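# Move one bottle from the cabinet onto the bench

## Task

Remove a single bottle from the cabinet and leave it standing upright on the bench, with the remaining two bottles still inside the cabinet.

## Robot and tools

Robot: two UR7e-style six-joint arms, left_arm and right_arm, each with a Robotiq 2F-140 two-finger gripper whose fingers can fold under load. Each arm sits on its own carriage on one shared floor track: left_rail (always the +y carriage) carries left_arm, right_rail carries right_arm. An arm's base is at x = 0, y = its carriage's position_m, z = 0.04 m, facing +x.

Scene frame (metres): fixed to the table; table top is z = 0, +z up, +x the direction the arms face, +y to their left. The track lies along y at x = 0, with y = 0 at its middle. The table edge is at x = 0.17. Anything ending up off the table, including on the track or the metal strip next to it, fails the job.

execute_actions: {"actions": [one action], "cameras": optional list}. An action can hold "rows", "steps", "until" and rail commands. rows: up to 15 rows, one per 1/30 s control step. Each row is 18 numbers in [-1, 1], left arm block first, then right: six joint values (shoulder pan, shoulder lift, elbow, wrist 1, wrist 2, wrist 3), then gripper position, force_limit, speed. Joint values are offsets, not poses: 1.0 = 2.222 rad, measured from the Joint targets at the start of that action (not from the previous row), so resending the same offset moves further. Gripper position is absolute: +1 fully open (140 mm), about -0.8 pads touching, -1 closes until blocked. force_limit -1 to +1 sets squeeze (about 14 N to 58 N at slow close); speed -1 to +1 sets finger speed (about 30 to 250 mm/s); faster closes grip harder. To leave a gripper alone, resend its last three numbers. steps: 1 to 450, default 15; after the last row the arm keeps heading for that row's target. until: ends early on rail conditions, e.g. {"right_rail": {"position_status": ["!=", "moving"]}} or {"all": {"status": "ended"}}. An empty actions list returns images and the scene number.

Rails: {"left_rail": {"position_m": ...}} drives to an absolute track position (left_rail -0.8 to 1.5, right_rail -1.5 to 0.8), with optional speed_m_s (0.01 to 1) and acceleration_factor (0.1 to 1); {"stop": true} brakes. Keep carriages roughly 0.78 m apart or more. Wait for arrival before moving a gripper to a scene point.

move: target is one 18-number row or a list of up to 15 rows, same layout and scale; all joint numbers are offsets from the current Joint targets (every row in a list counts from that same base). speed: rad/s for the joint travelling furthest, 0.01 to 3.14, default 0.5. blend: rad, corner rounding in a list. stop_force: 3 to 120 N, ends an arm's path on contact; use a low speed with it, and omit it when moving away from a surface. zero (default true) re-zeroes before the move. blocking=false returns early; then call wait or stop before anything else. Result adds a move: line (done, off_target, held, fault, moving).

wait: seconds 0 to 10, arms hold their commands. stop: brakes a running move. zoom_image: camera plus region [x0, y0, x1, y1] in pixels, up to 504 each side, from the newest images. zero_wrist_force: arm name. finished_scene: scene number; call once the bottle stands on the bench untouched by the robot. read_manual only gives licence text.

Cameras: cam_high, cam_front, cam_side, cam_left_wrist, cam_right_wrist (672x504 each).

Results: Joint positions and Joint velocities per arm: rail (m), then six joints (rad). Joint targets: current commanded angles, the base for offsets. end_effector_position is the point between closed pads; fingertips extend about 33 mm beyond it (9 mm when wide open); the fingers point along the gripper's +z and close along its y. Wrist force and torque are in the gripper's own axes. object_status: 0 moving, 1 blocked while opening, 2 blocked while closing (grip), 3 reached target or pads met (maybe nothing held). position_measured counts: 3 open, 75 about 100 mm, 139 about 60 mm, 200 about 20 mm, 230 pads met. Lines like joint sent to its limit, joint command not followed (clearance check altered a command), MOTOR HOT, and rail statuses (done, moving, contact_stop, time_out, stopped_with_arm, stopped_for_other_arm, stopped_for_other_carriage; position_answer taken or not_taken) also appear.

Avoid: dropping the bottle or releasing it while moving; knocking the other two bottles; striking the cabinet or table. An outside force near 150 N or joint torque at its limit (139 N m big joints, 26 N m wrists) stops the arm for 10 s. Keep the arms from touching each other, and never close one gripper on the other's fingers. Grip near the fingertips for a firm hold; a tip pressed on a surface folds. Do not hold loads stretched out for long (motors overheat). Joints move at most 3.14 rad/s, so large motions may need several calls.

Each tool is called after ">>>" as a command line: name --argument value for each argument, lists and objects as JSON in quotes; but a table of rows of numbers goes row by row, as --pt "numbers of a row", without its own name.

## Session

>>> execute_actions --actions '[]'

Scene clock: 0.00 s.
left_arm: end_effector_position=(+0.3456, +1.0669, +0.5800) position_measured=3 object_status=3 end_effector_quat_wxyz=(+0.000, +0.000, +1.000, +0.000) | right_arm: end_effector_position=(+0.3456, -1.1029, +0.5800) position_measured=3 object_status=3 end_effector_quat_wxyz=(+0.000, +0.000, +1.000, +0.000)
Joint positions: left_arm=[1.04 -0.316 -1.725 0.971 -0.816 -1.571 -0.316] | right_arm=[-1.13 -0.316 -1.725 0.971 -0.816 -1.571 -0.316]
Joint velocities: within noise
Joint torques (N m): no reading
Wrist force (N): no reading
Wrist torque (N m): no reading
Wrist force, peak (N): no reading
Joint targets: left_arm=[1.040 -0.316 -1.725 0.971 -0.816 -1.571 -0.316] | right_arm=[-1.130 -0.316 -1.725 0.971 -0.816 -1.571 -0.316]
Tool commands: left_gripper/position=+1.0 left_gripper/force_limit=+1.0 left_gripper/speed=+1.0 right_gripper/position=+1.0 right_gripper/force_limit=+1.0 right_gripper/speed=+1.0
left_rail: position_m=1.040 position_status=done
right_rail: position_m=-1.130 position_status=done

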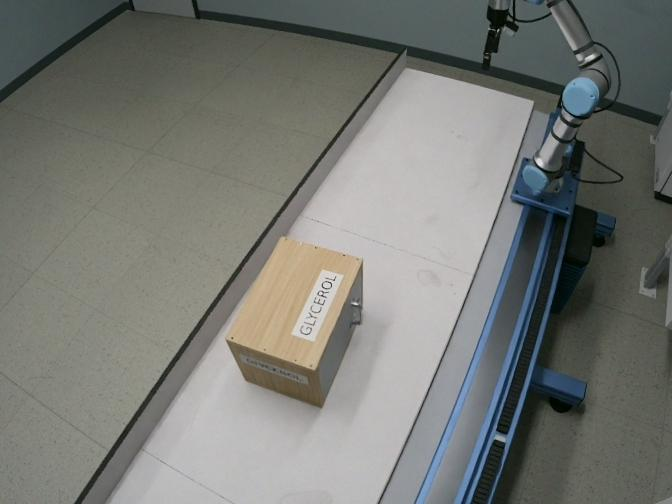

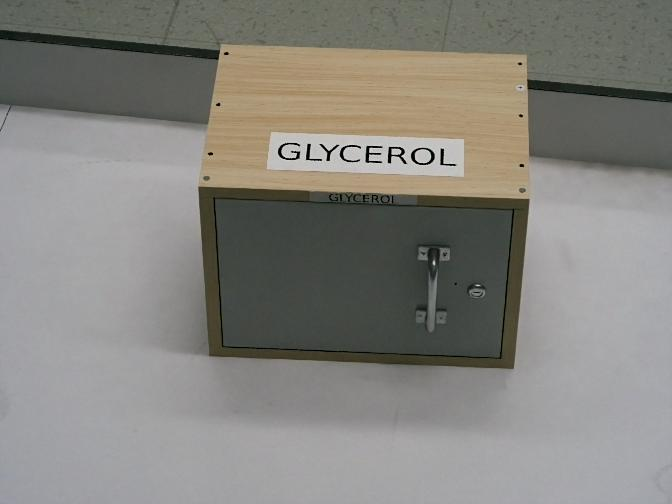

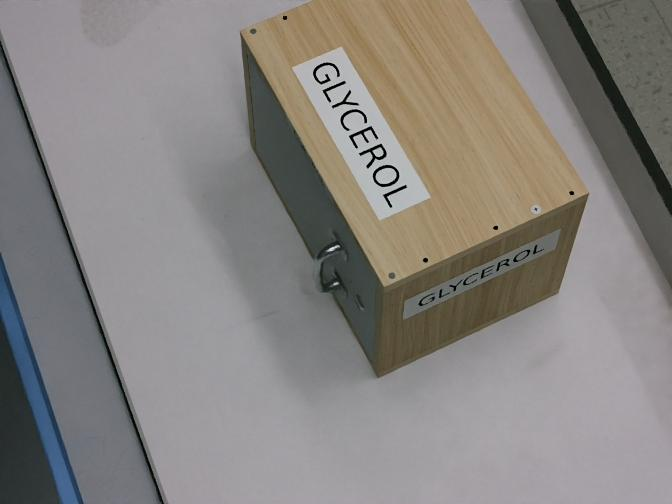

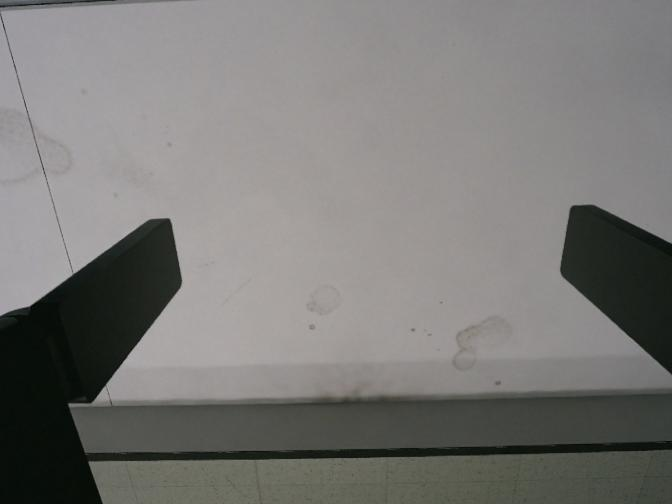

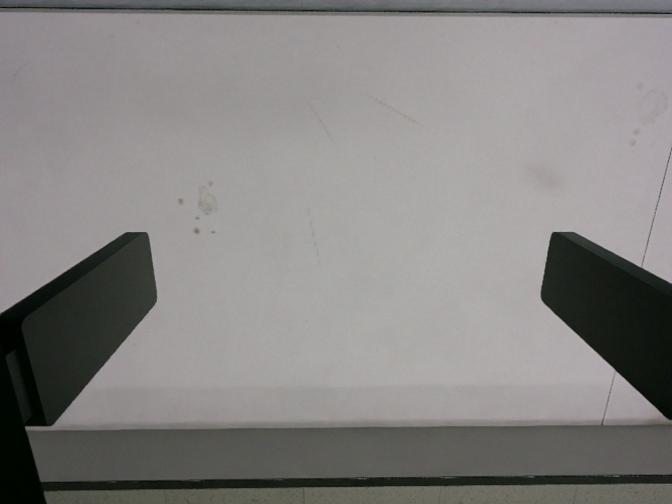

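>>> execute_actions --actions '[{"right_rail": {"position_m": -0.35}, "steps": 150, "until": {"right_rail": {"position_status": ["!=", "moving"]}}}]' --cameras '["cam_right_wrist", "cam_high"]'

Scene clock: 57.43 s.
left_arm: end_effector_position=(+0.3456, +1.0669, +0.5800) position_measured=3 object_status=3 end_effector_quat_wxyz=(+0.000, +0.000, +1.000, +0.000) | right_arm: end_effector_position=(+0.3456, -0.3228, +0.5800) position_measured=3 object_status=3 end_effector_quat_wxyz=(+0.000, +0.000, +1.000, +0.000)
Joint positions: left_arm=[1.04 -0.316 -1.725 0.971 -0.816 -1.571 -0.316] | right_arm=[-0.35 -0.316 -1.725 0.971 -0.816 -1.571 -0.316]
Joint torques (N m): left_arm=[-0.79 -12.7 -18.17 -2.8 -0.31 0.16] | right_arm=[1.53 -12.59 -20.57 -2.58 -0.04 -0.1]
Wrist force (N): left_arm=[-0.1 -0.1 -0.1] | right_arm=[0.1 -0.1 -0.1]
Wrist torque (N m): left_arm=[-0.03 0.02 0.00] | right_arm=[-0.03 -0.04 0.00]
Wrist force, peak (N): left_arm=[0.2 -0.4 -0.3] | right_arm=[-0.1 -3.2 0.1]
Joint targets: left_arm=[1.040 -0.316 -1.725 0.971 -0.816 -1.571 -0.316] | right_arm=[-0.350 -0.316 -1.725 0.971 -0.816 -1.571 -0.316]
Tool commands: left_gripper/position=+1.0 left_gripper/force_limit=+1.0 left_gripper/speed=+1.0 right_gripper/position=+1.0 right_gripper/force_limit=+1.0 right_gripper/speed=+1.0
left_rail: position_m=1.040 position_status=done
right_rail: position_m=-0.350 position_status=done
Images, in order (width x height): cam_high 672x504, cam_right_wrist 672x504.

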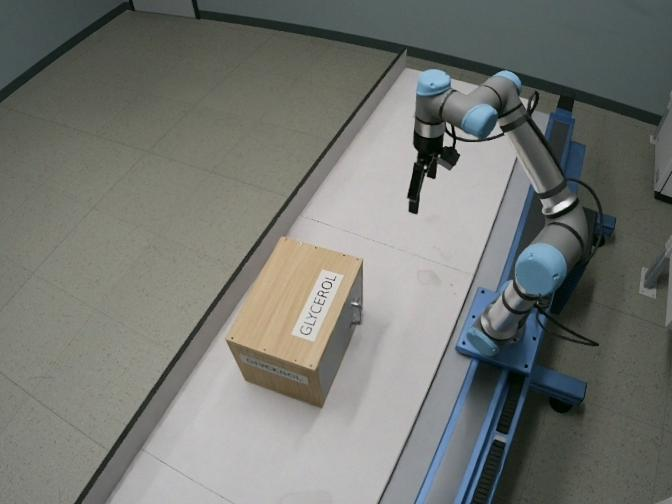

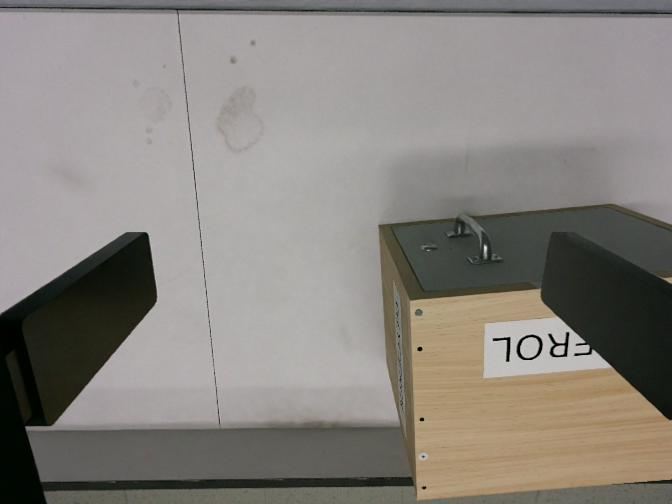

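>>> execute_actions --actions '[{"right_rail": {"position_m": -0.5}, "steps": 90, "until": {"right_rail": {"position_status": ["!=", "moving"]}}}]'

>>> move --target '[0,0,0,0,0,0,1,1,1,0.4749,0.0084,0.5842,-0.8590,-0.1781,0.3769,0.0,-1,0]' --speed 1.2 --cameras '["cam_right_wrist", "cam_front", "cam_side"]'

Scene clock: 178.47 s.
left_arm: end_effector_position=(+0.3456, +1.0669, +0.5800) position_measured=3 object_status=3 end_effector_quat_wxyz=(+0.000, +0.000, +1.000, +0.000) | right_arm: end_effector_position=(+0.3456, -0.4728, +0.5800) position_measured=3 object_status=3 end_effector_quat_wxyz=(+0.000, +0.000, +1.000, +0.000)
Joint positions: left_arm=[1.04 -0.316 -1.725 0.971 -0.816 -1.571 -0.316] | right_arm=[-0.5 -0.316 -1.725 0.971 -0.816 -1.571 -0.316]
Joint torques (N m): left_arm=[-0.99 -12.79 -17.98 -2.87 -0.39 0.19] | right_arm=[1.11 -12.67 -20.73 -2.55 -0.09 -0.17]
Wrist force (N): left_arm=[0.0 -0.1 -0.2] | right_arm=[-0.1 -0.3 -0.1]
Wrist torque (N m): left_arm=[-0.03 -0.02 0.00] | right_arm=[-0.06 0.02 0.00]
Wrist force, peak (N): left_arm=[0.0 -0.5 0.0] | right_arm=[0.3 3.4 -0.1]
Joint targets: left_arm=[1.040 -0.316 -1.725 0.971 -0.816 -1.571 -0.316] | right_arm=[-0.500 -0.316 -1.725 0.971 -0.816 -1.571 -0.316]
Tool commands: left_gripper/position=+1.0 left_gripper/force_limit=+1.0 left_gripper/speed=+1.0 right_gripper/position=+1.0 right_gripper/force_limit=+1.0 right_gripper/speed=+1.0
left_rail: position_m=1.040 position_status=done
right_rail: position_m=-0.500 position_status=done

Scene clock: 180.80 s.
left_arm: end_effector_position=(+0.3456, +1.0669, +0.5800) position_measured=3 object_status=3 end_effector_quat_wxyz=(+0.000, +0.000, +1.000, +0.000) | right_arm: end_effector_position=(+0.3733, -0.1417, +0.2320) position_measured=129 object_status=3 end_effector_quat_wxyz=(+0.342, -0.045, +0.939, +0.017)
Joint positions: left_arm=[1.04 -0.316 -1.725 0.971 -0.816 -1.571 -0.316] | right_arm=[-0.5 0.739 -1.707 2.268 -2.725 -1.967 0.521]
Joint torques (N m): left_arm=[-1.19 -12.73 -18.03 -2.89 -0.38 0.17] | right_arm=[8.57 -3.68 -10.48 -4.81 -2.69 2.13]
Wrist force (N): left_arm=[0.0 -0.2 -0.1] | right_arm=[1.3 0.6 -1.2]
Wrist torque (N m): left_arm=[-0.05 -0.01 0.00] | right_arm=[0.05 -0.21 0.08]
Wrist force, peak (N): left_arm=[0.2 -0.3 -0.3] | right_arm=[-1.1 0.1 -3.9]
Joint targets: left_arm=[1.040 -0.316 -1.725 0.971 -0.816 -1.571 -0.316] | right_arm=[-0.500 0.739 -1.707 2.269 -2.725 -1.967 0.521]
left_rail: position_m=1.040 position_status=done
right_rail: position_m=-0.500 position_status=done
move: done
Images, in order (width x height): cam_front 672x504, cam_side 672x504, cam_right_wrist 672x504.

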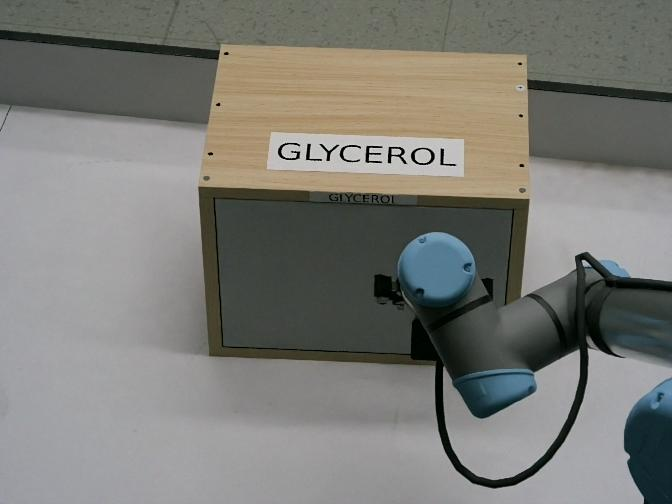

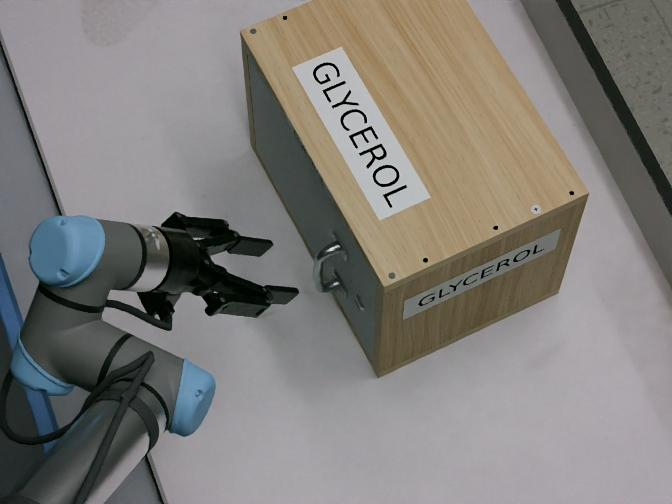

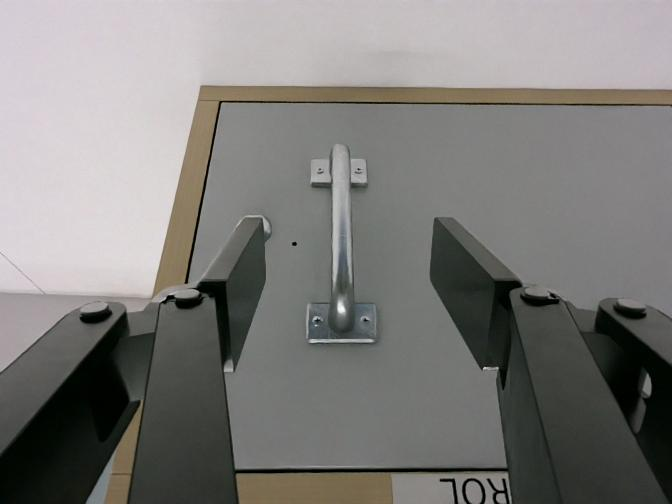

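>>> move --target '[0,0,0,0,0,0,1,1,1,-0.0079,0.1837,0.0535,-0.3571,-0.0470,-0.0577,0.0,-1,0]' --speed 0.6 --stop_force 20 --cameras '["cam_right_wrist", "cam_side"]'

Scene clock: 202.37 s.
left_arm: end_effector_position=(+0.3456, +1.0669, +0.5800) position_measured=3 object_status=3 end_effector_quat_wxyz=(+0.000, +0.000, +1.000, +0.000) | right_arm: end_effector_position=(+0.4368, -0.1368, +0.1613) position_measured=129 object_status=3 end_effector_quat_wxyz=(+0.461, -0.042, +0.886, +0.022)
Joint positions: left_arm=[1.04 -0.316 -1.725 0.971 -0.816 -1.571 -0.316] | right_arm=[-0.5 0.722 -1.298 2.387 -3.518 -2.071 0.393]
Joint torques (N m): left_arm=[-1.23 -12.7 -17.97 -2.86 -0.53 0.14] | right_arm=[-5.62 -13.9 -2.09 -4.67 -2.76 -2.29]
Wrist force (N): left_arm=[0.2 -0.2 0.1] | right_arm=[1.5 1.0 -1.4]
Wrist torque (N m): left_arm=[-0.04 -0.04 0.00] | right_arm=[0.16 -0.24 0.22]
Wrist force, peak (N): left_arm=[0.3 -0.2 -0.5] | right_arm=[1.5 0.9 -2.2]
Joint targets: left_arm=[1.040 -0.316 -1.725 0.971 -0.816 -1.571 -0.316] | right_arm=[-0.500 0.722 -1.298 2.387 -3.518 -2.071 0.393]
left_rail: position_m=1.040 position_status=done
right_rail: position_m=-0.500 position_status=done
move: done
Images, in order (width x height): cam_side 672x504, cam_right_wrist 672x504.

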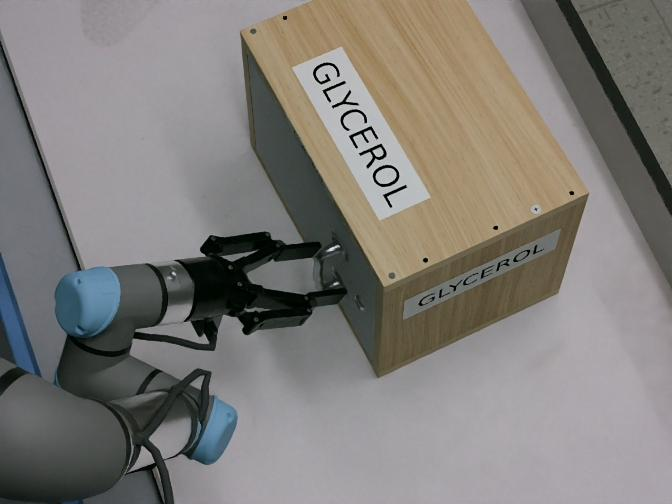

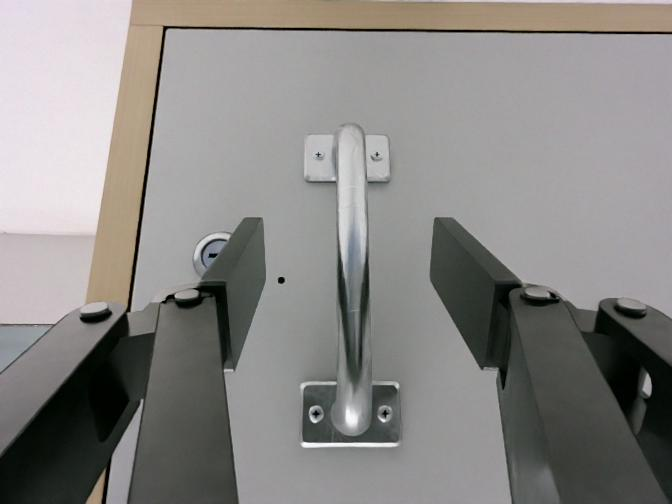

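>>> execute_actions --actions '[{"rows": [[0,0,0,0,0,0,1,1,1,0,0,0,0,0,0,-1,0,-0.9]], "steps": 75}]' --cameras '["cam_right_wrist"]'

Scene clock: 208.47 s.
left_arm: end_effector_position=(+0.3456, +1.0669, +0.5800) position_measured=3 object_status=3 end_effector_quat_wxyz=(+0.000, +0.000, +1.000, +0.000) | right_arm: end_effector_position=(+0.4368, -0.1368, +0.1612) position_measured=214 object_status=2 end_effector_quat_wxyz=(+0.461, -0.042, +0.886, +0.022)
Joint positions: left_arm=[1.04 -0.316 -1.725 0.971 -0.816 -1.571 -0.316] | right_arm=[-0.5 0.722 -1.298 2.387 -3.518 -2.071 0.393]
Joint torques (N m): left_arm=[-1.17 -12.41 -18.39 -2.92 -0.72 0.19] | right_arm=[-5.52 -17.99 -2.36 -1.08 -4.71 -2.21]
Wrist force (N): left_arm=[0.0 -0.3 -0.3] | right_arm=[1.8 7.1 -2.6]
Wrist torque (N m): left_arm=[-0.06 0.00 0.00] | right_arm=[-0.16 -0.20 0.45]
Wrist force, peak (N): left_arm=[0.2 -0.2 -0.5] | right_arm=[1.3 15.3 1.8]
Joint targets: left_arm=[1.040 -0.316 -1.725 0.971 -0.816 -1.571 -0.316] | right_arm=[-0.500 0.722 -1.298 2.387 -3.518 -2.071 0.393]
left_rail: position_m=1.040 position_status=done
right_rail: position_m=-0.500 position_status=done
Images, in order (width x height): cam_right_wrist 672x504.

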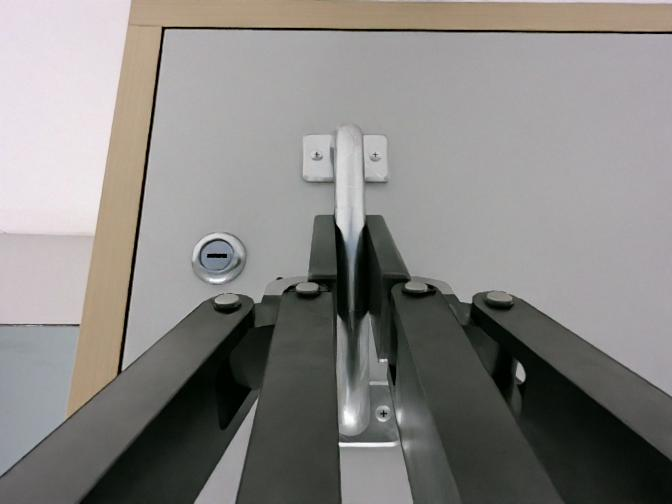

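>>> move --target '[0,0,0,0,0,0,1,1,1,0.0682,-0.0032,-0.0185,0.0861,-0.0933,0.1123,-1,0,-0.9]' --speed 0.2 --stop_force 45 --cameras '["cam_right_wrist", "cam_front"]'

Scene clock: 223.80 s.
left_arm: end_effector_position=(+0.3456, +1.0669, +0.5800) position_measured=3 object_status=3 end_effector_quat_wxyz=(+0.000, +0.000, +1.000, +0.000) | right_arm: end_effector_position=(+0.4241, -0.1344, +0.1593) position_measured=214 object_status=2 end_effector_quat_wxyz=(+0.458, -0.019, +0.889, +0.011)
Joint positions: left_arm=[1.04 -0.316 -1.725 0.971 -0.816 -1.571 -0.316] | right_arm=[-0.5 0.775 -1.301 2.373 -3.451 -2.144 0.481]
Joint torques (N m): left_arm=[-1.03 -12.41 -18.5 -2.88 -0.71 0.19] | right_arm=[4.59 10.35 8.96 4.46 11.76 -2.47]
Wrist force (N): left_arm=[0.2 -0.2 -0.2] | right_arm=[-35.6 -24.2 -29.9]
Wrist torque (N m): left_arm=[-0.05 -0.04 0.00] | right_arm=[0.19 0.27 0.40]
Wrist force, peak (N): left_arm=[0.2 -0.4 -0.4] | right_arm=[-37.6 -24.4 -31.5]
Joint targets: left_arm=[1.040 -0.316 -1.725 0.971 -0.816 -1.571 -0.316] | right_arm=[-0.500 0.775 -1.301 2.373 -3.451 -2.144 0.481]
left_rail: position_m=1.040 position_status=done
right_rail: position_m=-0.500 position_status=done
move: contact (right_arm); right_arm: the wrist 3 is farthest, 0.162 rad from its target
Images, in order (width x height): cam_front 672x504, cam_right_wrist 672x504.

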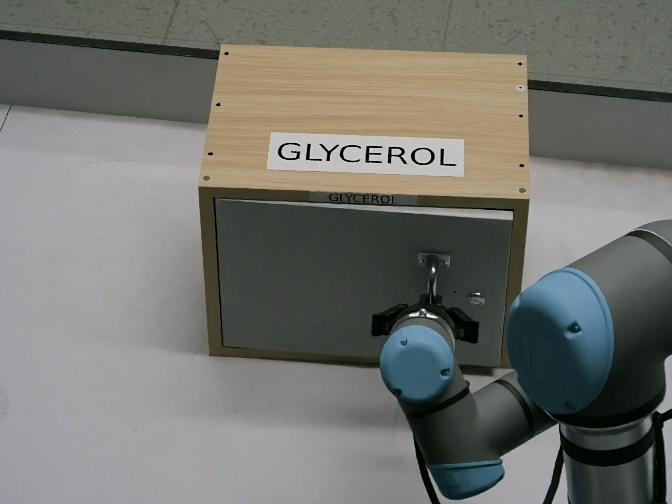

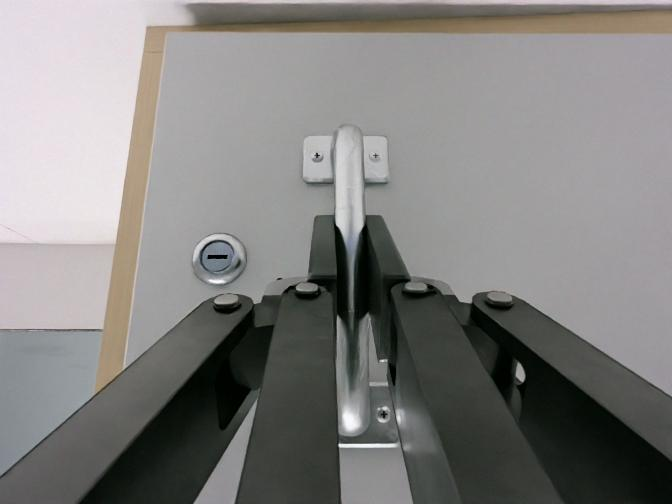

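>>> execute_actions --actions '[{"rows": [[0,0,0,0,0,0,1,1,1,0,0,0,0,0,0,-0.5,-1,-0.5]], "steps": 20}]'

>>> execute_actions --actions '[{"rows": [[0,0,0,0,0,0,1,1,1,0,0,0,0,0,0,-1,-1,-1]], "steps": 50}]' --cameras '["cam_right_wrist"]'

Scene clock: 245.23 s.
left_arm: end_effector_position=(+0.3456, +1.0669, +0.5800) position_measured=3 object_status=3 end_effector_quat_wxyz=(+0.000, +0.000, +1.000, +0.000) | right_arm: end_effector_position=(+0.4241, -0.1344, +0.1593) position_measured=192 object_status=3 end_effector_quat_wxyz=(+0.458, -0.019, +0.889, +0.011)
Joint positions: left_arm=[1.04 -0.316 -1.725 0.971 -0.816 -1.571 -0.316] | right_arm=[-0.5 0.775 -1.301 2.373 -3.451 -2.144 0.481]
Joint torques (N m): left_arm=[-0.81 -11.78 -17.78 -2.95 -0.75 0.2] | right_arm=[6.1 -39.19 -28.02 -4.69 -2.9 -1.22]
Wrist force (N): left_arm=[0.0 -0.1 -0.1] | right_arm=[2.5 0.8 0.0]
Wrist torque (N m): left_arm=[-0.02 -0.01 0.00] | right_arm=[0.11 -0.47 0.19]
Wrist force, peak (N): left_arm=[0.0 -0.4 -0.4] | right_arm=[-37.4 -24.3 -30.7]
Joint targets: left_arm=[1.040 -0.316 -1.725 0.971 -0.816 -1.571 -0.316] | right_arm=[-0.500 0.775 -1.301 2.373 -3.451 -2.144 0.481]
left_rail: position_m=1.040 position_status=done
right_rail: position_m=-0.500 position_status=done

Scene clock: 247.10 s.
left_arm: end_effector_position=(+0.3456, +1.0669, +0.5800) position_measured=3 object_status=3 end_effector_quat_wxyz=(+0.000, +0.000, +1.000, +0.000) | right_arm: end_effector_position=(+0.4241, -0.1344, +0.1593) position_measured=213 object_status=2 end_effector_quat_wxyz=(+0.458, -0.019, +0.889, +0.011)
Joint positions: left_arm=[1.04 -0.316 -1.725 0.971 -0.816 -1.571 -0.316] | right_arm=[-0.5 0.775 -1.301 2.373 -3.451 -2.144 0.481]
Joint torques (N m): left_arm=[-1.36 -12.23 -18.28 -2.98 -0.84 0.11] | right_arm=[5.54 -38.79 -28.33 -4.62 1.02 1.62]
Wrist force (N): left_arm=[0.0 -0.2 -0.1] | right_arm=[3.2 -13.8 -3.3]
Wrist torque (N m): left_arm=[-0.05 -0.01 0.00] | right_arm=[0.18 -0.47 0.33]
Wrist force, peak (N): left_arm=[0.2 -0.2 -0.4] | right_arm=[4.2 -15.3 -3.0]
Joint targets: left_arm=[1.040 -0.316 -1.725 0.971 -0.816 -1.571 -0.316] | right_arm=[-0.500 0.775 -1.301 2.373 -3.451 -2.144 0.481]
left_rail: position_m=1.040 position_status=done
right_rail: position_m=-0.500 position_status=done
Images, in order (width x height): cam_right_wrist 672x504.

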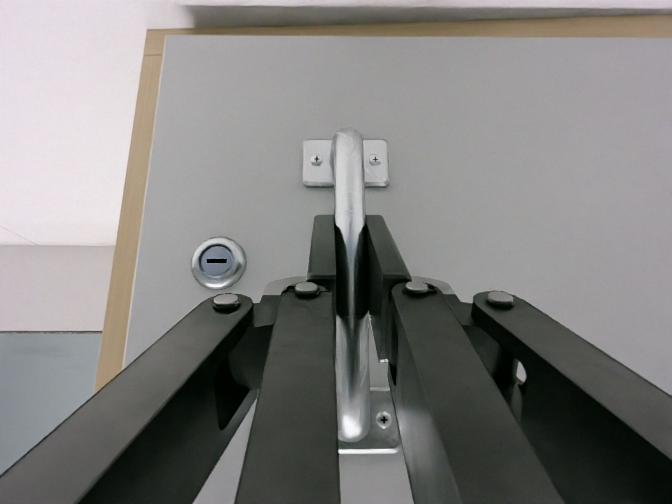

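>>> move --pt "0 0 0 0 0 0 1 1 1 0.0287 -0.0061 0.0077 0.0121 -0.0274 0.0272 -1 -1 -1" --pt "0 0 0 0 0 0 1 1 1 0.0735 -0.0101 -0.0044 0.0754 -0.0782 0.1014 -1 -1 -1" --pt "0 0 0 0 0 0 1 1 1 0.1141 -0.0135 -0.0216 0.1520 -0.1171 0.1801 -1 -1 -1" --pt "0 0 0 0 0 0 1 1 1 0.1569 -0.0146 -0.0511 0.2618 -0.1504 0.2833 -1 -1 -1" --speed 0.3 --blend 0.02 --stop_force 40 --cameras '["cam_right_wrist", "cam_front", "cam_high"]'

Scene clock: 254.30 s.
left_arm: end_effector_position=(+0.3456, +1.0669, +0.5800) position_measured=3 object_status=3 end_effector_quat_wxyz=(+0.000, +0.000, +1.000, +0.000) | right_arm: end_effector_position=(+0.3164, -0.0991, +0.1600) position_measured=213 object_status=2 end_effector_quat_wxyz=(+0.460, +0.075, +0.884, -0.039)
Joint positions: left_arm=[1.04 -0.316 -1.725 0.971 -0.816 -1.571 -0.316] | right_arm=[-0.5 1.123 -1.333 2.259 -2.869 -2.478 1.11]
Joint torques (N m): left_arm=[-1.39 -11.83 -18.41 -2.91 -0.85 0.1] | right_arm=[8.84 -47.87 -33.76 -2.96 -7.25 2.06]
Wrist force (N): left_arm=[0.1 -0.1 -0.1] | right_arm=[16.4 7.3 12.7]
Wrist torque (N m): left_arm=[-0.02 -0.01 0.00] | right_arm=[0.05 -0.74 0.28]
Wrist force, peak (N): left_arm=[0.2 -0.2 -0.5] | right_arm=[16.4 9.4 13.2]
Joint targets: left_arm=[1.040 -0.316 -1.725 0.971 -0.816 -1.571 -0.316] | right_arm=[-0.500 1.123 -1.333 2.259 -2.869 -2.478 1.110]
left_rail: position_m=1.040 position_status=done
right_rail: position_m=-0.500 position_status=done
move: done
Images, in order (width x height): cam_high 672x504, cam_front 672x504, cam_right_wrist 672x504.

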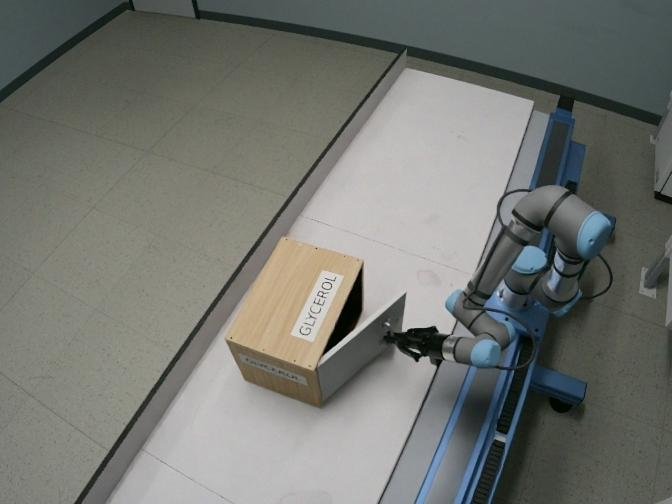

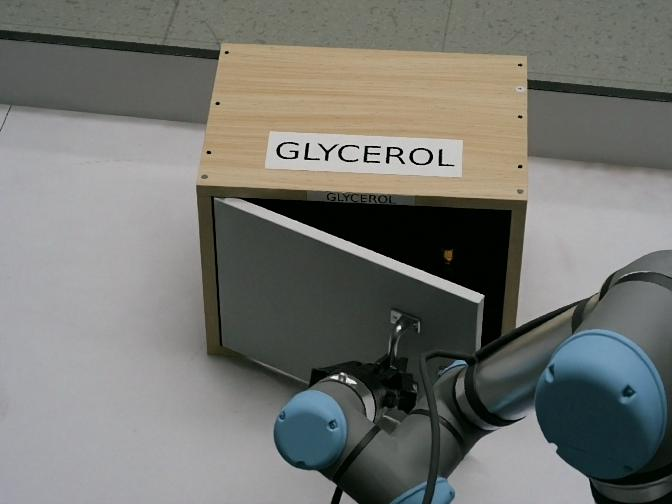

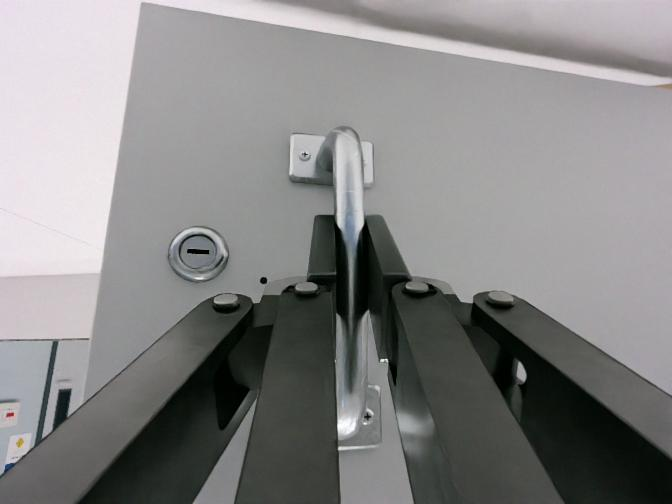

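>>> execute_actions --actions '[{"rows": [[0,0,0,0,0,0,1,1,1,0,0,0,0,0,0,0.0,-1,-0.5]], "steps": 25}]'

>>> move --pt "0 0 0 0 0 0 1 1 1 0.0754 -0.0681 -0.0361 0.2016 -0.0196 0.1216 0.0 -1 -0.5" --pt "0 0 0 0 0 0 1 1 1 -0.1428 -0.1788 -0.4009 0.7472 0.4083 -0.1370 -1 -1 1" --pt "0 0 0 0 0 0 1 1 1 -0.2956 -0.0496 -0.4679 0.6850 0.4083 -0.2898 -1 -1 1" --speed 0.8 --cameras '["cam_right_wrist", "cam_front", "cam_high"]'

Scene clock: 283.00 s.
left_arm: end_effector_position=(+0.3456, +1.0669, +0.5800) position_measured=3 object_status=3 end_effector_quat_wxyz=(+0.000, +0.000, +1.000, +0.000) | right_arm: end_effector_position=(+0.3164, -0.0991, +0.1601) position_measured=129 object_status=3 end_effector_quat_wxyz=(+0.460, +0.075, +0.884, -0.039)
Joint positions: left_arm=[1.04 -0.316 -1.725 0.971 -0.816 -1.571 -0.316] | right_arm=[-0.5 1.123 -1.334 2.259 -2.869 -2.478 1.11]
Joint torques (N m): left_arm=[-0.95 -11.71 -18.13 -2.97 -1.06 0.25] | right_arm=[0.18 -14.87 -11.73 -3.38 0.21 2.05]
Wrist force (N): left_arm=[-0.1 -0.3 -0.2] | right_arm=[2.9 0.8 -0.3]
Wrist torque (N m): left_arm=[-0.06 0.01 0.00] | right_arm=[0.11 -0.57 0.12]
Wrist force, peak (N): left_arm=[0.1 -0.5 -0.2] | right_arm=[16.9 7.1 12.8]
Joint targets: left_arm=[1.040 -0.316 -1.725 0.971 -0.816 -1.571 -0.316] | right_arm=[-0.500 1.123 -1.333 2.259 -2.869 -2.478 1.110]
left_rail: position_m=1.040 position_status=done
right_rail: position_m=-0.500 position_status=done

Scene clock: 287.97 s.
left_arm: end_effector_position=(+0.3456, +1.0669, +0.5800) position_measured=3 object_status=3 end_effector_quat_wxyz=(+0.000, +0.000, +1.000, +0.000) | right_arm: end_effector_position=(+0.4188, -0.1397, +0.4001) position_measured=236 object_status=3 end_effector_quat_wxyz=(+0.000, +0.000, +1.000, +0.000)
Joint positions: left_arm=[1.04 -0.316 -1.725 0.971 -0.816 -1.571 -0.316] | right_arm=[-0.5 0.467 -1.444 1.22 -1.347 -1.571 0.466]
Joint torques (N m): left_arm=[-0.76 -11.95 -18.13 -3.1 -1.09 0.11] | right_arm=[-5.64 -19.3 -39.18 -4.04 -0.03 -2.39]
Wrist force (N): left_arm=[0.1 -0.3 -0.1] | right_arm=[2.1 0.0 1.8]
Wrist torque (N m): left_arm=[-0.08 -0.03 0.00] | right_arm=[-0.02 -0.47 0.07]
Wrist force, peak (N): left_arm=[0.1 -0.5 -0.2] | right_arm=[6.0 -0.4 1.9]
Joint targets: left_arm=[1.040 -0.316 -1.725 0.971 -0.816 -1.571 -0.316] | right_arm=[-0.500 0.467 -1.444 1.220 -1.347 -1.571 0.466]
left_rail: position_m=1.040 position_status=done
right_rail: position_m=-0.500 position_status=done
move: done
Images, in order (width x height): cam_high 672x504, cam_front 672x504, cam_right_wrist 672x504.

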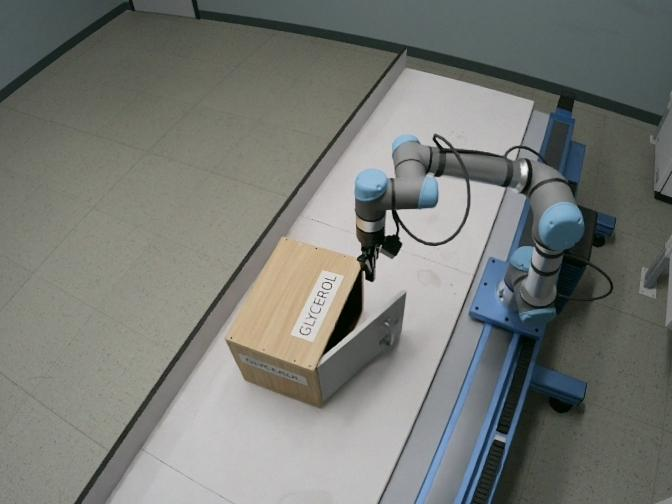

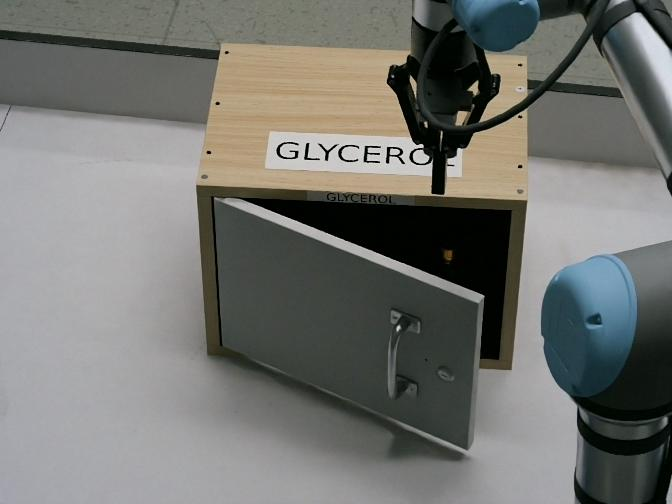

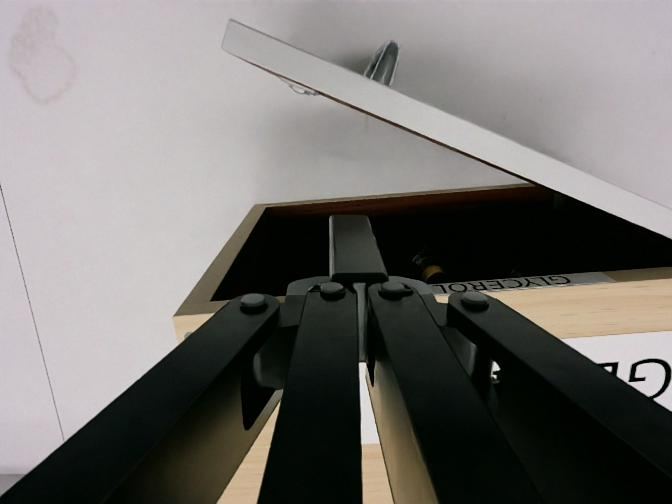

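>>> move --target '[0,0,0,0,0,0,1,1,1,0,0.0036,0.2127,-0.2162,0,0,-1,-1,1]' --speed 0.6 --stop_force 15

>>> move --pt "0 0 0 0 0 0 1 1 1 0.0771 -0.0428 0.0470 -0.0042 0 0.0776 -1 -1 1" --pt "0 0 0 0 0 0 1 1 1 0.1613 -0.0274 0.0306 -0.0032 0 0.1617 -1 -1 1" --pt "0 0 0 0 0 0 1 1 1 0.2337 0.0341 -0.0406 0.0066 0 0.2341 -1 -1 1" --pt "0 0 0 0 0 0 1 1 1 0.2772 0.1247 -0.1619 0.0372 0 0.2777 -1 -1 1" --pt "0 0 0 0 0 0 1 1 1 0.2881 0.1775 -0.2411 0.0636 0 0.2886 -1 -1 1" --speed 0.4 --blend 0.03 --stop_force 35 --cameras '["cam_right_wrist", "cam_front", "cam_high"]'

Scene clock: 300.73 s.
left_arm: end_effector_position=(+0.3456, +1.0669, +0.5800) position_measured=3 object_status=3 end_effector_quat_wxyz=(+0.000, +0.000, +1.000, +0.000) | right_arm: end_effector_position=(+0.4191, -0.1397, +0.2130) position_measured=236 object_status=3 end_effector_quat_wxyz=(+0.000, +0.000, +1.000, +0.000)
Joint positions: left_arm=[1.04 -0.316 -1.725 0.971 -0.816 -1.571 -0.316] | right_arm=[-0.5 0.467 -1.436 1.692 -1.828 -1.571 0.466]
Joint torques (N m): left_arm=[-1.25 -11.4 -18.07 -3.05 -1.16 0.19] | right_arm=[-1.45 -18.46 -13.35 -4.07 -1.5 -2.27]
Wrist force (N): left_arm=[0.0 -0.1 0.0] | right_arm=[2.4 0.0 2.4]
Wrist torque (N m): left_arm=[-0.01 0.00 0.00] | right_arm=[-0.02 -0.52 0.06]
Wrist force, peak (N): left_arm=[0.2 -0.5 -0.3] | right_arm=[2.5 -0.2 3.9]
Joint targets: left_arm=[1.040 -0.316 -1.725 0.971 -0.816 -1.571 -0.316] | right_arm=[-0.500 0.467 -1.436 1.692 -1.828 -1.571 0.466]
left_rail: position_m=1.040 position_status=done
right_rail: position_m=-0.500 position_status=done
move: done

Scene clock: 304.20 s.
left_arm: end_effector_position=(+0.3456, +1.0669, +0.5800) position_measured=3 object_status=3 end_effector_quat_wxyz=(+0.000, +0.000, +1.000, +0.000) | right_arm: end_effector_position=(+0.1959, +0.1893, +0.2131) position_measured=236 object_status=3 end_effector_quat_wxyz=(+0.000, +0.000, +1.000, +0.000)
Joint positions: left_arm=[1.04 -0.316 -1.725 0.971 -0.816 -1.571 -0.316] | right_arm=[-0.5 1.107 -1.041 1.157 -1.686 -1.571 1.108]
Joint torques (N m): left_arm=[-1.31 -11.54 -18.16 -3.03 -1.17 0.19] | right_arm=[9.32 -35.44 -40.02 -1.52 -0.39 2.25]
Wrist force (N): left_arm=[0.1 -0.2 -0.3] | right_arm=[2.1 -2.7 1.1]
Wrist torque (N m): left_arm=[-0.05 -0.02 0.01] | right_arm=[-0.40 -0.45 0.00]
Wrist force, peak (N): left_arm=[0.4 -0.1 -0.4] | right_arm=[-12.1 -6.3 0.5]
Joint targets: left_arm=[1.040 -0.316 -1.725 0.971 -0.816 -1.571 -0.316] | right_arm=[-0.500 1.107 -1.041 1.157 -1.686 -1.571 1.108]
left_rail: position_m=1.040 position_status=done
right_rail: position_m=-0.500 position_status=done
move: done
Images, in order (width x height): cam_high 672x504, cam_front 672x504, cam_right_wrist 672x504.

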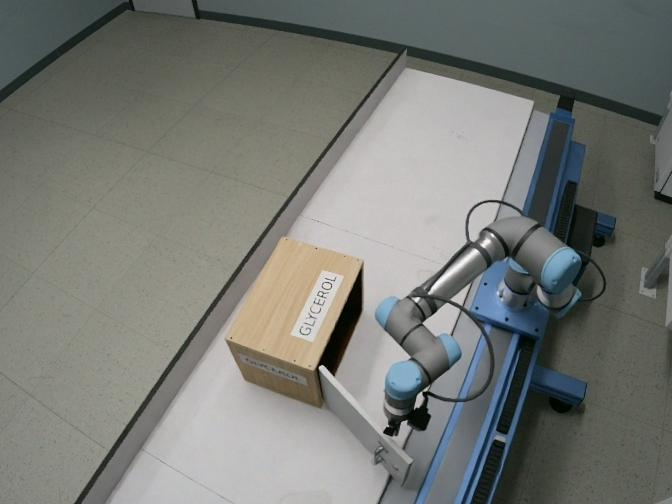

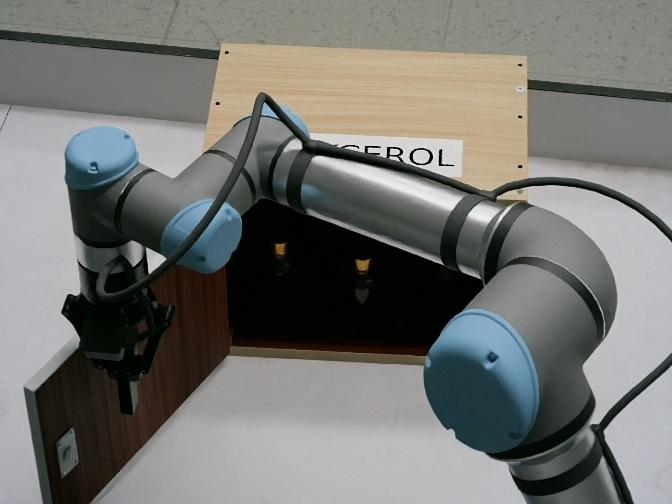

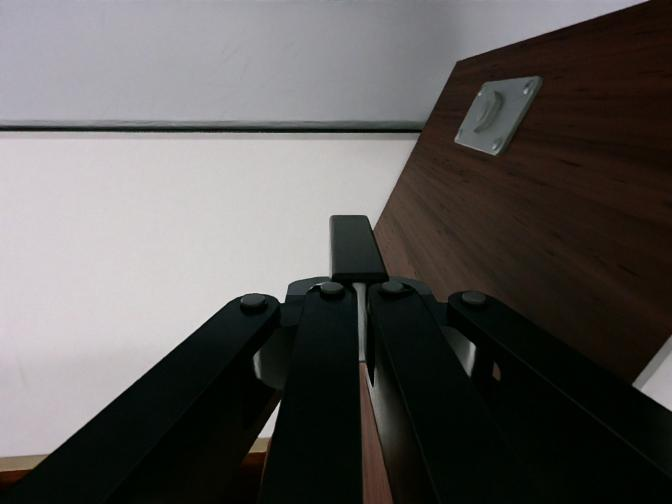

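>>> zoom_image --camera "cam_front" --region '[220, 190, 520, 370]'

Scaled by 1.680 from the camera's 672x504 image, which has a finer 960x720 frame.

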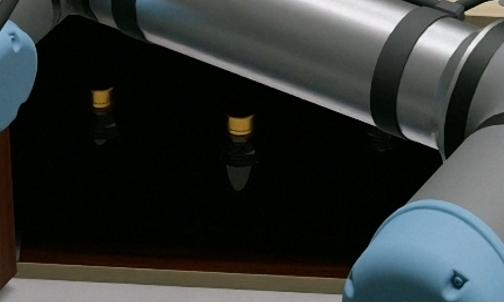

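>>> move --pt "0 0 0 0 0 0 1 1 1 -0.1171 -0.2465 0.1557 0.0904 0 -0.1176 -1 -1 1" --pt "0 0 0 0 0 0 1 1 1 0.0211 0.0141 0.4751 -0.9212 -0.4356 -0.2628 -1 -1 1" --speed 1.0 --blend '[0.1, 0]'

>>> execute_actions --actions '[{"rows": [[0,0,0,0,0,0,1,1,1,0,0,0,0,0,0,1,-1,0.5]], "steps": 25}]' --cameras '["cam_right_wrist", "cam_front", "cam_high"]'

Scene clock: 325.40 s.
left_arm: end_effector_position=(+0.3456, +1.0669, +0.5800) position_measured=3 object_status=3 end_effector_quat_wxyz=(+0.000, +0.000, +1.000, +0.000) | right_arm: end_effector_position=(+0.3430, -0.0296, +0.1771) position_measured=236 object_status=3 end_effector_quat_wxyz=(+0.580, -0.039, +0.813, +0.028)
Joint positions: left_arm=[1.04 -0.316 -1.725 0.971 -0.816 -1.571 -0.316] | right_arm=[-0.5 1.154 -1.01 2.212 -3.733 -2.539 0.524]
Joint torques (N m): left_arm=[-1.15 -11.17 -18.47 -3.03 -1.41 0.1] | right_arm=[8.56 -22.85 1.38 -4.15 -3.08 -2.28]
Wrist force (N): left_arm=[0.1 -0.3 -0.2] | right_arm=[3.3 0.0 -0.8]
Wrist torque (N m): left_arm=[-0.05 -0.02 0.00] | right_arm=[-0.09 -0.61 0.20]
Wrist force, peak (N): left_arm=[0.1 0.0 -0.6] | right_arm=[3.1 1.3 4.2]
Joint targets: left_arm=[1.040 -0.316 -1.725 0.971 -0.816 -1.571 -0.316] | right_arm=[-0.500 1.154 -1.010 2.212 -3.733 -2.539 0.524]
left_rail: position_m=1.040 position_status=done
right_rail: position_m=-0.500 position_status=done
move: done

Scene clock: 326.50 s.
left_arm: end_effector_position=(+0.3456, +1.0669, +0.5800) position_measured=3 object_status=3 end_effector_quat_wxyz=(+0.000, +0.000, +1.000, +0.000) | right_arm: end_effector_position=(+0.3430, -0.0296, +0.1771) position_measured=3 object_status=0 end_effector_quat_wxyz=(+0.580, -0.039, +0.813, +0.028)
Joint positions: left_arm=[1.04 -0.316 -1.725 0.971 -0.816 -1.571 -0.316] | right_arm=[-0.5 1.154 -1.01 2.212 -3.733 -2.539 0.524]
Joint torques (N m): left_arm=[-0.9 -10.74 -17.75 -3.11 -1.36 0.28] | right_arm=[8.55 -22.73 1.47 -3.95 -2.77 -2.32]
Wrist force (N): left_arm=[-0.1 -0.3 0.0] | right_arm=[3.3 0.0 -0.5]
Wrist torque (N m): left_arm=[-0.07 0.02 0.00] | right_arm=[-0.07 -0.68 0.20]
Wrist force, peak (N): left_arm=[0.0 -0.1 -0.4] | right_arm=[3.7 0.2 -0.9]
Joint targets: left_arm=[1.040 -0.316 -1.725 0.971 -0.816 -1.571 -0.316] | right_arm=[-0.500 1.154 -1.010 2.212 -3.733 -2.539 0.524]
left_rail: position_m=1.040 position_status=done
right_rail: position_m=-0.500 position_status=done
Images, in order (width x height): cam_high 672x504, cam_front 672x504, cam_right_wrist 672x504.

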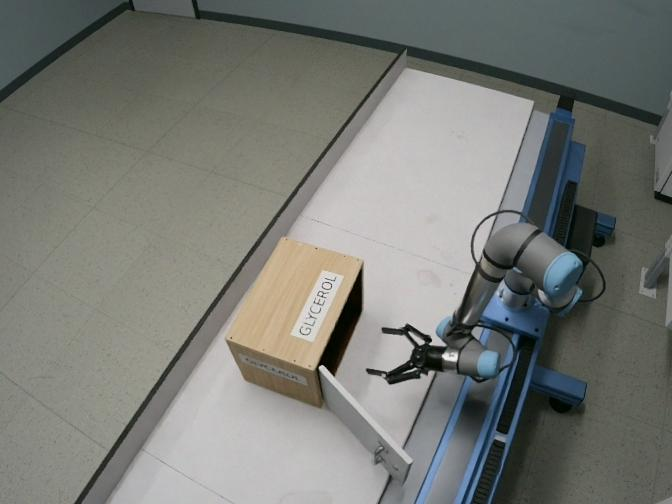

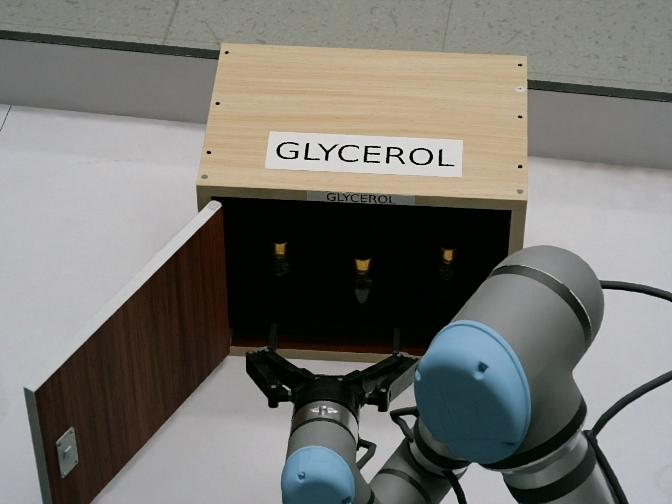

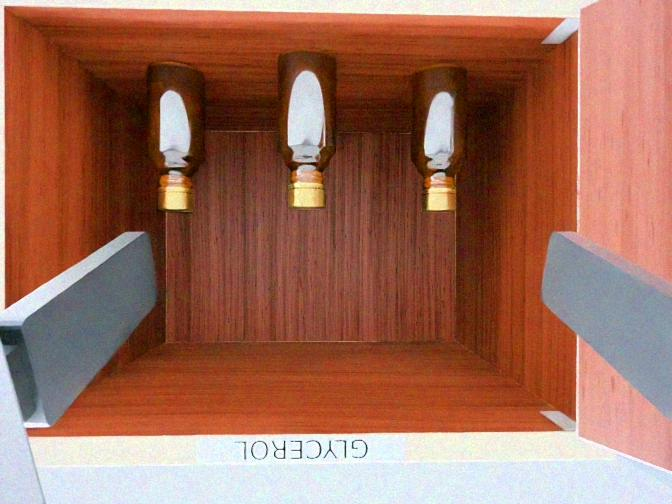

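>>> zoom_image --camera "cam_right_wrist" --region '[130, 30, 490, 230]'

Scaled by 1.400 from the camera's 672x504 image, which has a finer 960x720 frame.

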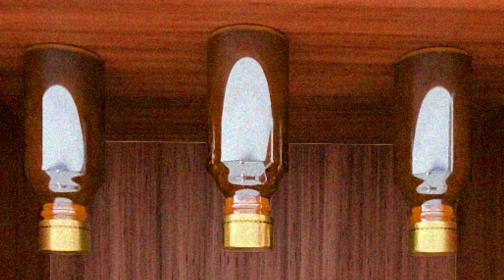

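>>> move --target '[0,0,0,0,0,0,1,1,1,-0.1007,-0.0005,0.0031,0.0855,0.1423,0.0180,0.1,-1,0]' --speed 0.7 --cameras '["cam_right_wrist"]'

Scene clock: 387.20 s.
left_arm: end_effector_position=(+0.3456, +1.0669, +0.5800) position_measured=3 object_status=3 end_effector_quat_wxyz=(+0.000, +0.000, +1.000, +0.000) | right_arm: end_effector_position=(+0.4079, -0.0458, +0.0865) position_measured=117 object_status=3 end_effector_quat_wxyz=(+0.461, -0.043, +0.886, +0.022)
Joint positions: left_arm=[1.04 -0.316 -1.725 0.971 -0.816 -1.571 -0.316] | right_arm=[-0.5 0.93 -1.011 2.219 -3.543 -2.223 0.564]
Joint torques (N m): left_arm=[-0.61 -11.23 -18.3 -3.06 -1.45 0.19] | right_arm=[-5.39 -48.24 0.63 -1.65 1.2 2.14]
Wrist force (N): left_arm=[-0.1 -0.2 -0.3] | right_arm=[3.2 -0.2 0.5]
Wrist torque (N m): left_arm=[-0.05 0.01 0.00] | right_arm=[-0.12 -0.60 0.10]
Wrist force, peak (N): left_arm=[0.3 -0.2 -0.3] | right_arm=[3.5 0.4 -2.2]
Joint targets: left_arm=[1.040 -0.316 -1.725 0.971 -0.816 -1.571 -0.316] | right_arm=[-0.500 0.930 -1.011 2.219 -3.543 -2.223 0.564]
left_rail: position_m=1.040 position_status=done
right_rail: position_m=-0.500 position_status=done
move: done
Images, in order (width x height): cam_right_wrist 672x504.

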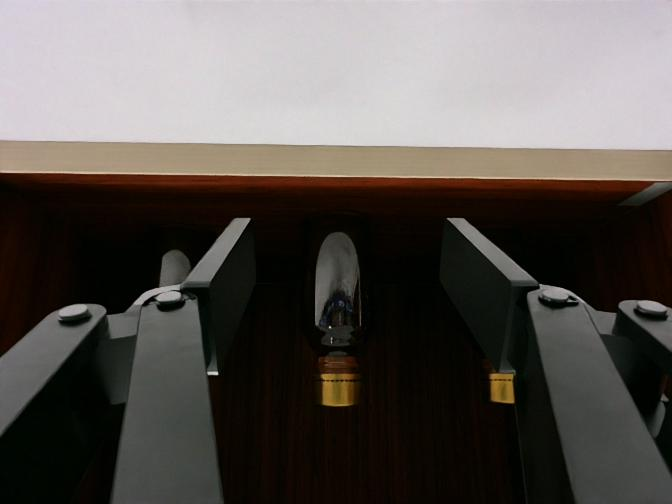

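>>> move --pt "0 0 0 0 0 0 1 1 1 -0.0454 0.0218 -0.0455 0.0008 0.0324 -0.0392 0.1 -1 0" --pt "0 0 0 0 0 0 1 1 1 -0.0837 0.0457 -0.0990 0.0146 0.0607 -0.0694 0.1 -1 0" --speed 0.3 --blend 0.02 --stop_force 12 --cameras '["cam_right_wrist"]'

Scene clock: 411.40 s.
left_arm: end_effector_position=(+0.3456, +1.0669, +0.5800) position_measured=3 object_status=3 end_effector_quat_wxyz=(+0.000, +0.000, +1.000, +0.000) | right_arm: end_effector_position=(+0.5374, -0.0332, +0.0868) position_measured=117 object_status=3 end_effector_quat_wxyz=(+0.461, -0.043, +0.886, +0.022)
Joint positions: left_arm=[1.04 -0.316 -1.725 0.971 -0.816 -1.571 -0.316] | right_arm=[-0.5 0.744 -0.91 1.999 -3.511 -2.088 0.409]
Joint torques (N m): left_arm=[-1.29 -11.46 -18.39 -3.19 -1.6 0.15] | right_arm=[-5.68 -29.65 -27.77 -1.64 1.25 -2.32]
Wrist force (N): left_arm=[0.2 -0.1 -0.2] | right_arm=[2.8 0.2 0.0]
Wrist torque (N m): left_arm=[-0.03 -0.05 0.00] | right_arm=[-0.03 -0.53 0.20]
Wrist force, peak (N): left_arm=[-0.2 -0.3 -0.3] | right_arm=[4.3 -0.3 -0.7]
Joint targets: left_arm=[1.040 -0.316 -1.725 0.971 -0.816 -1.571 -0.316] | right_arm=[-0.500 0.744 -0.910 1.999 -3.511 -2.088 0.409]
left_rail: position_m=1.040 position_status=done
right_rail: position_m=-0.500 position_status=done
move: done
Images, in order (width x height): cam_right_wrist 672x504.

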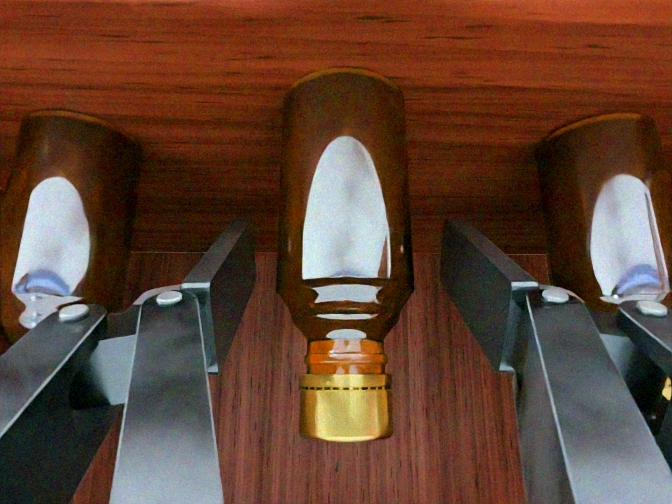

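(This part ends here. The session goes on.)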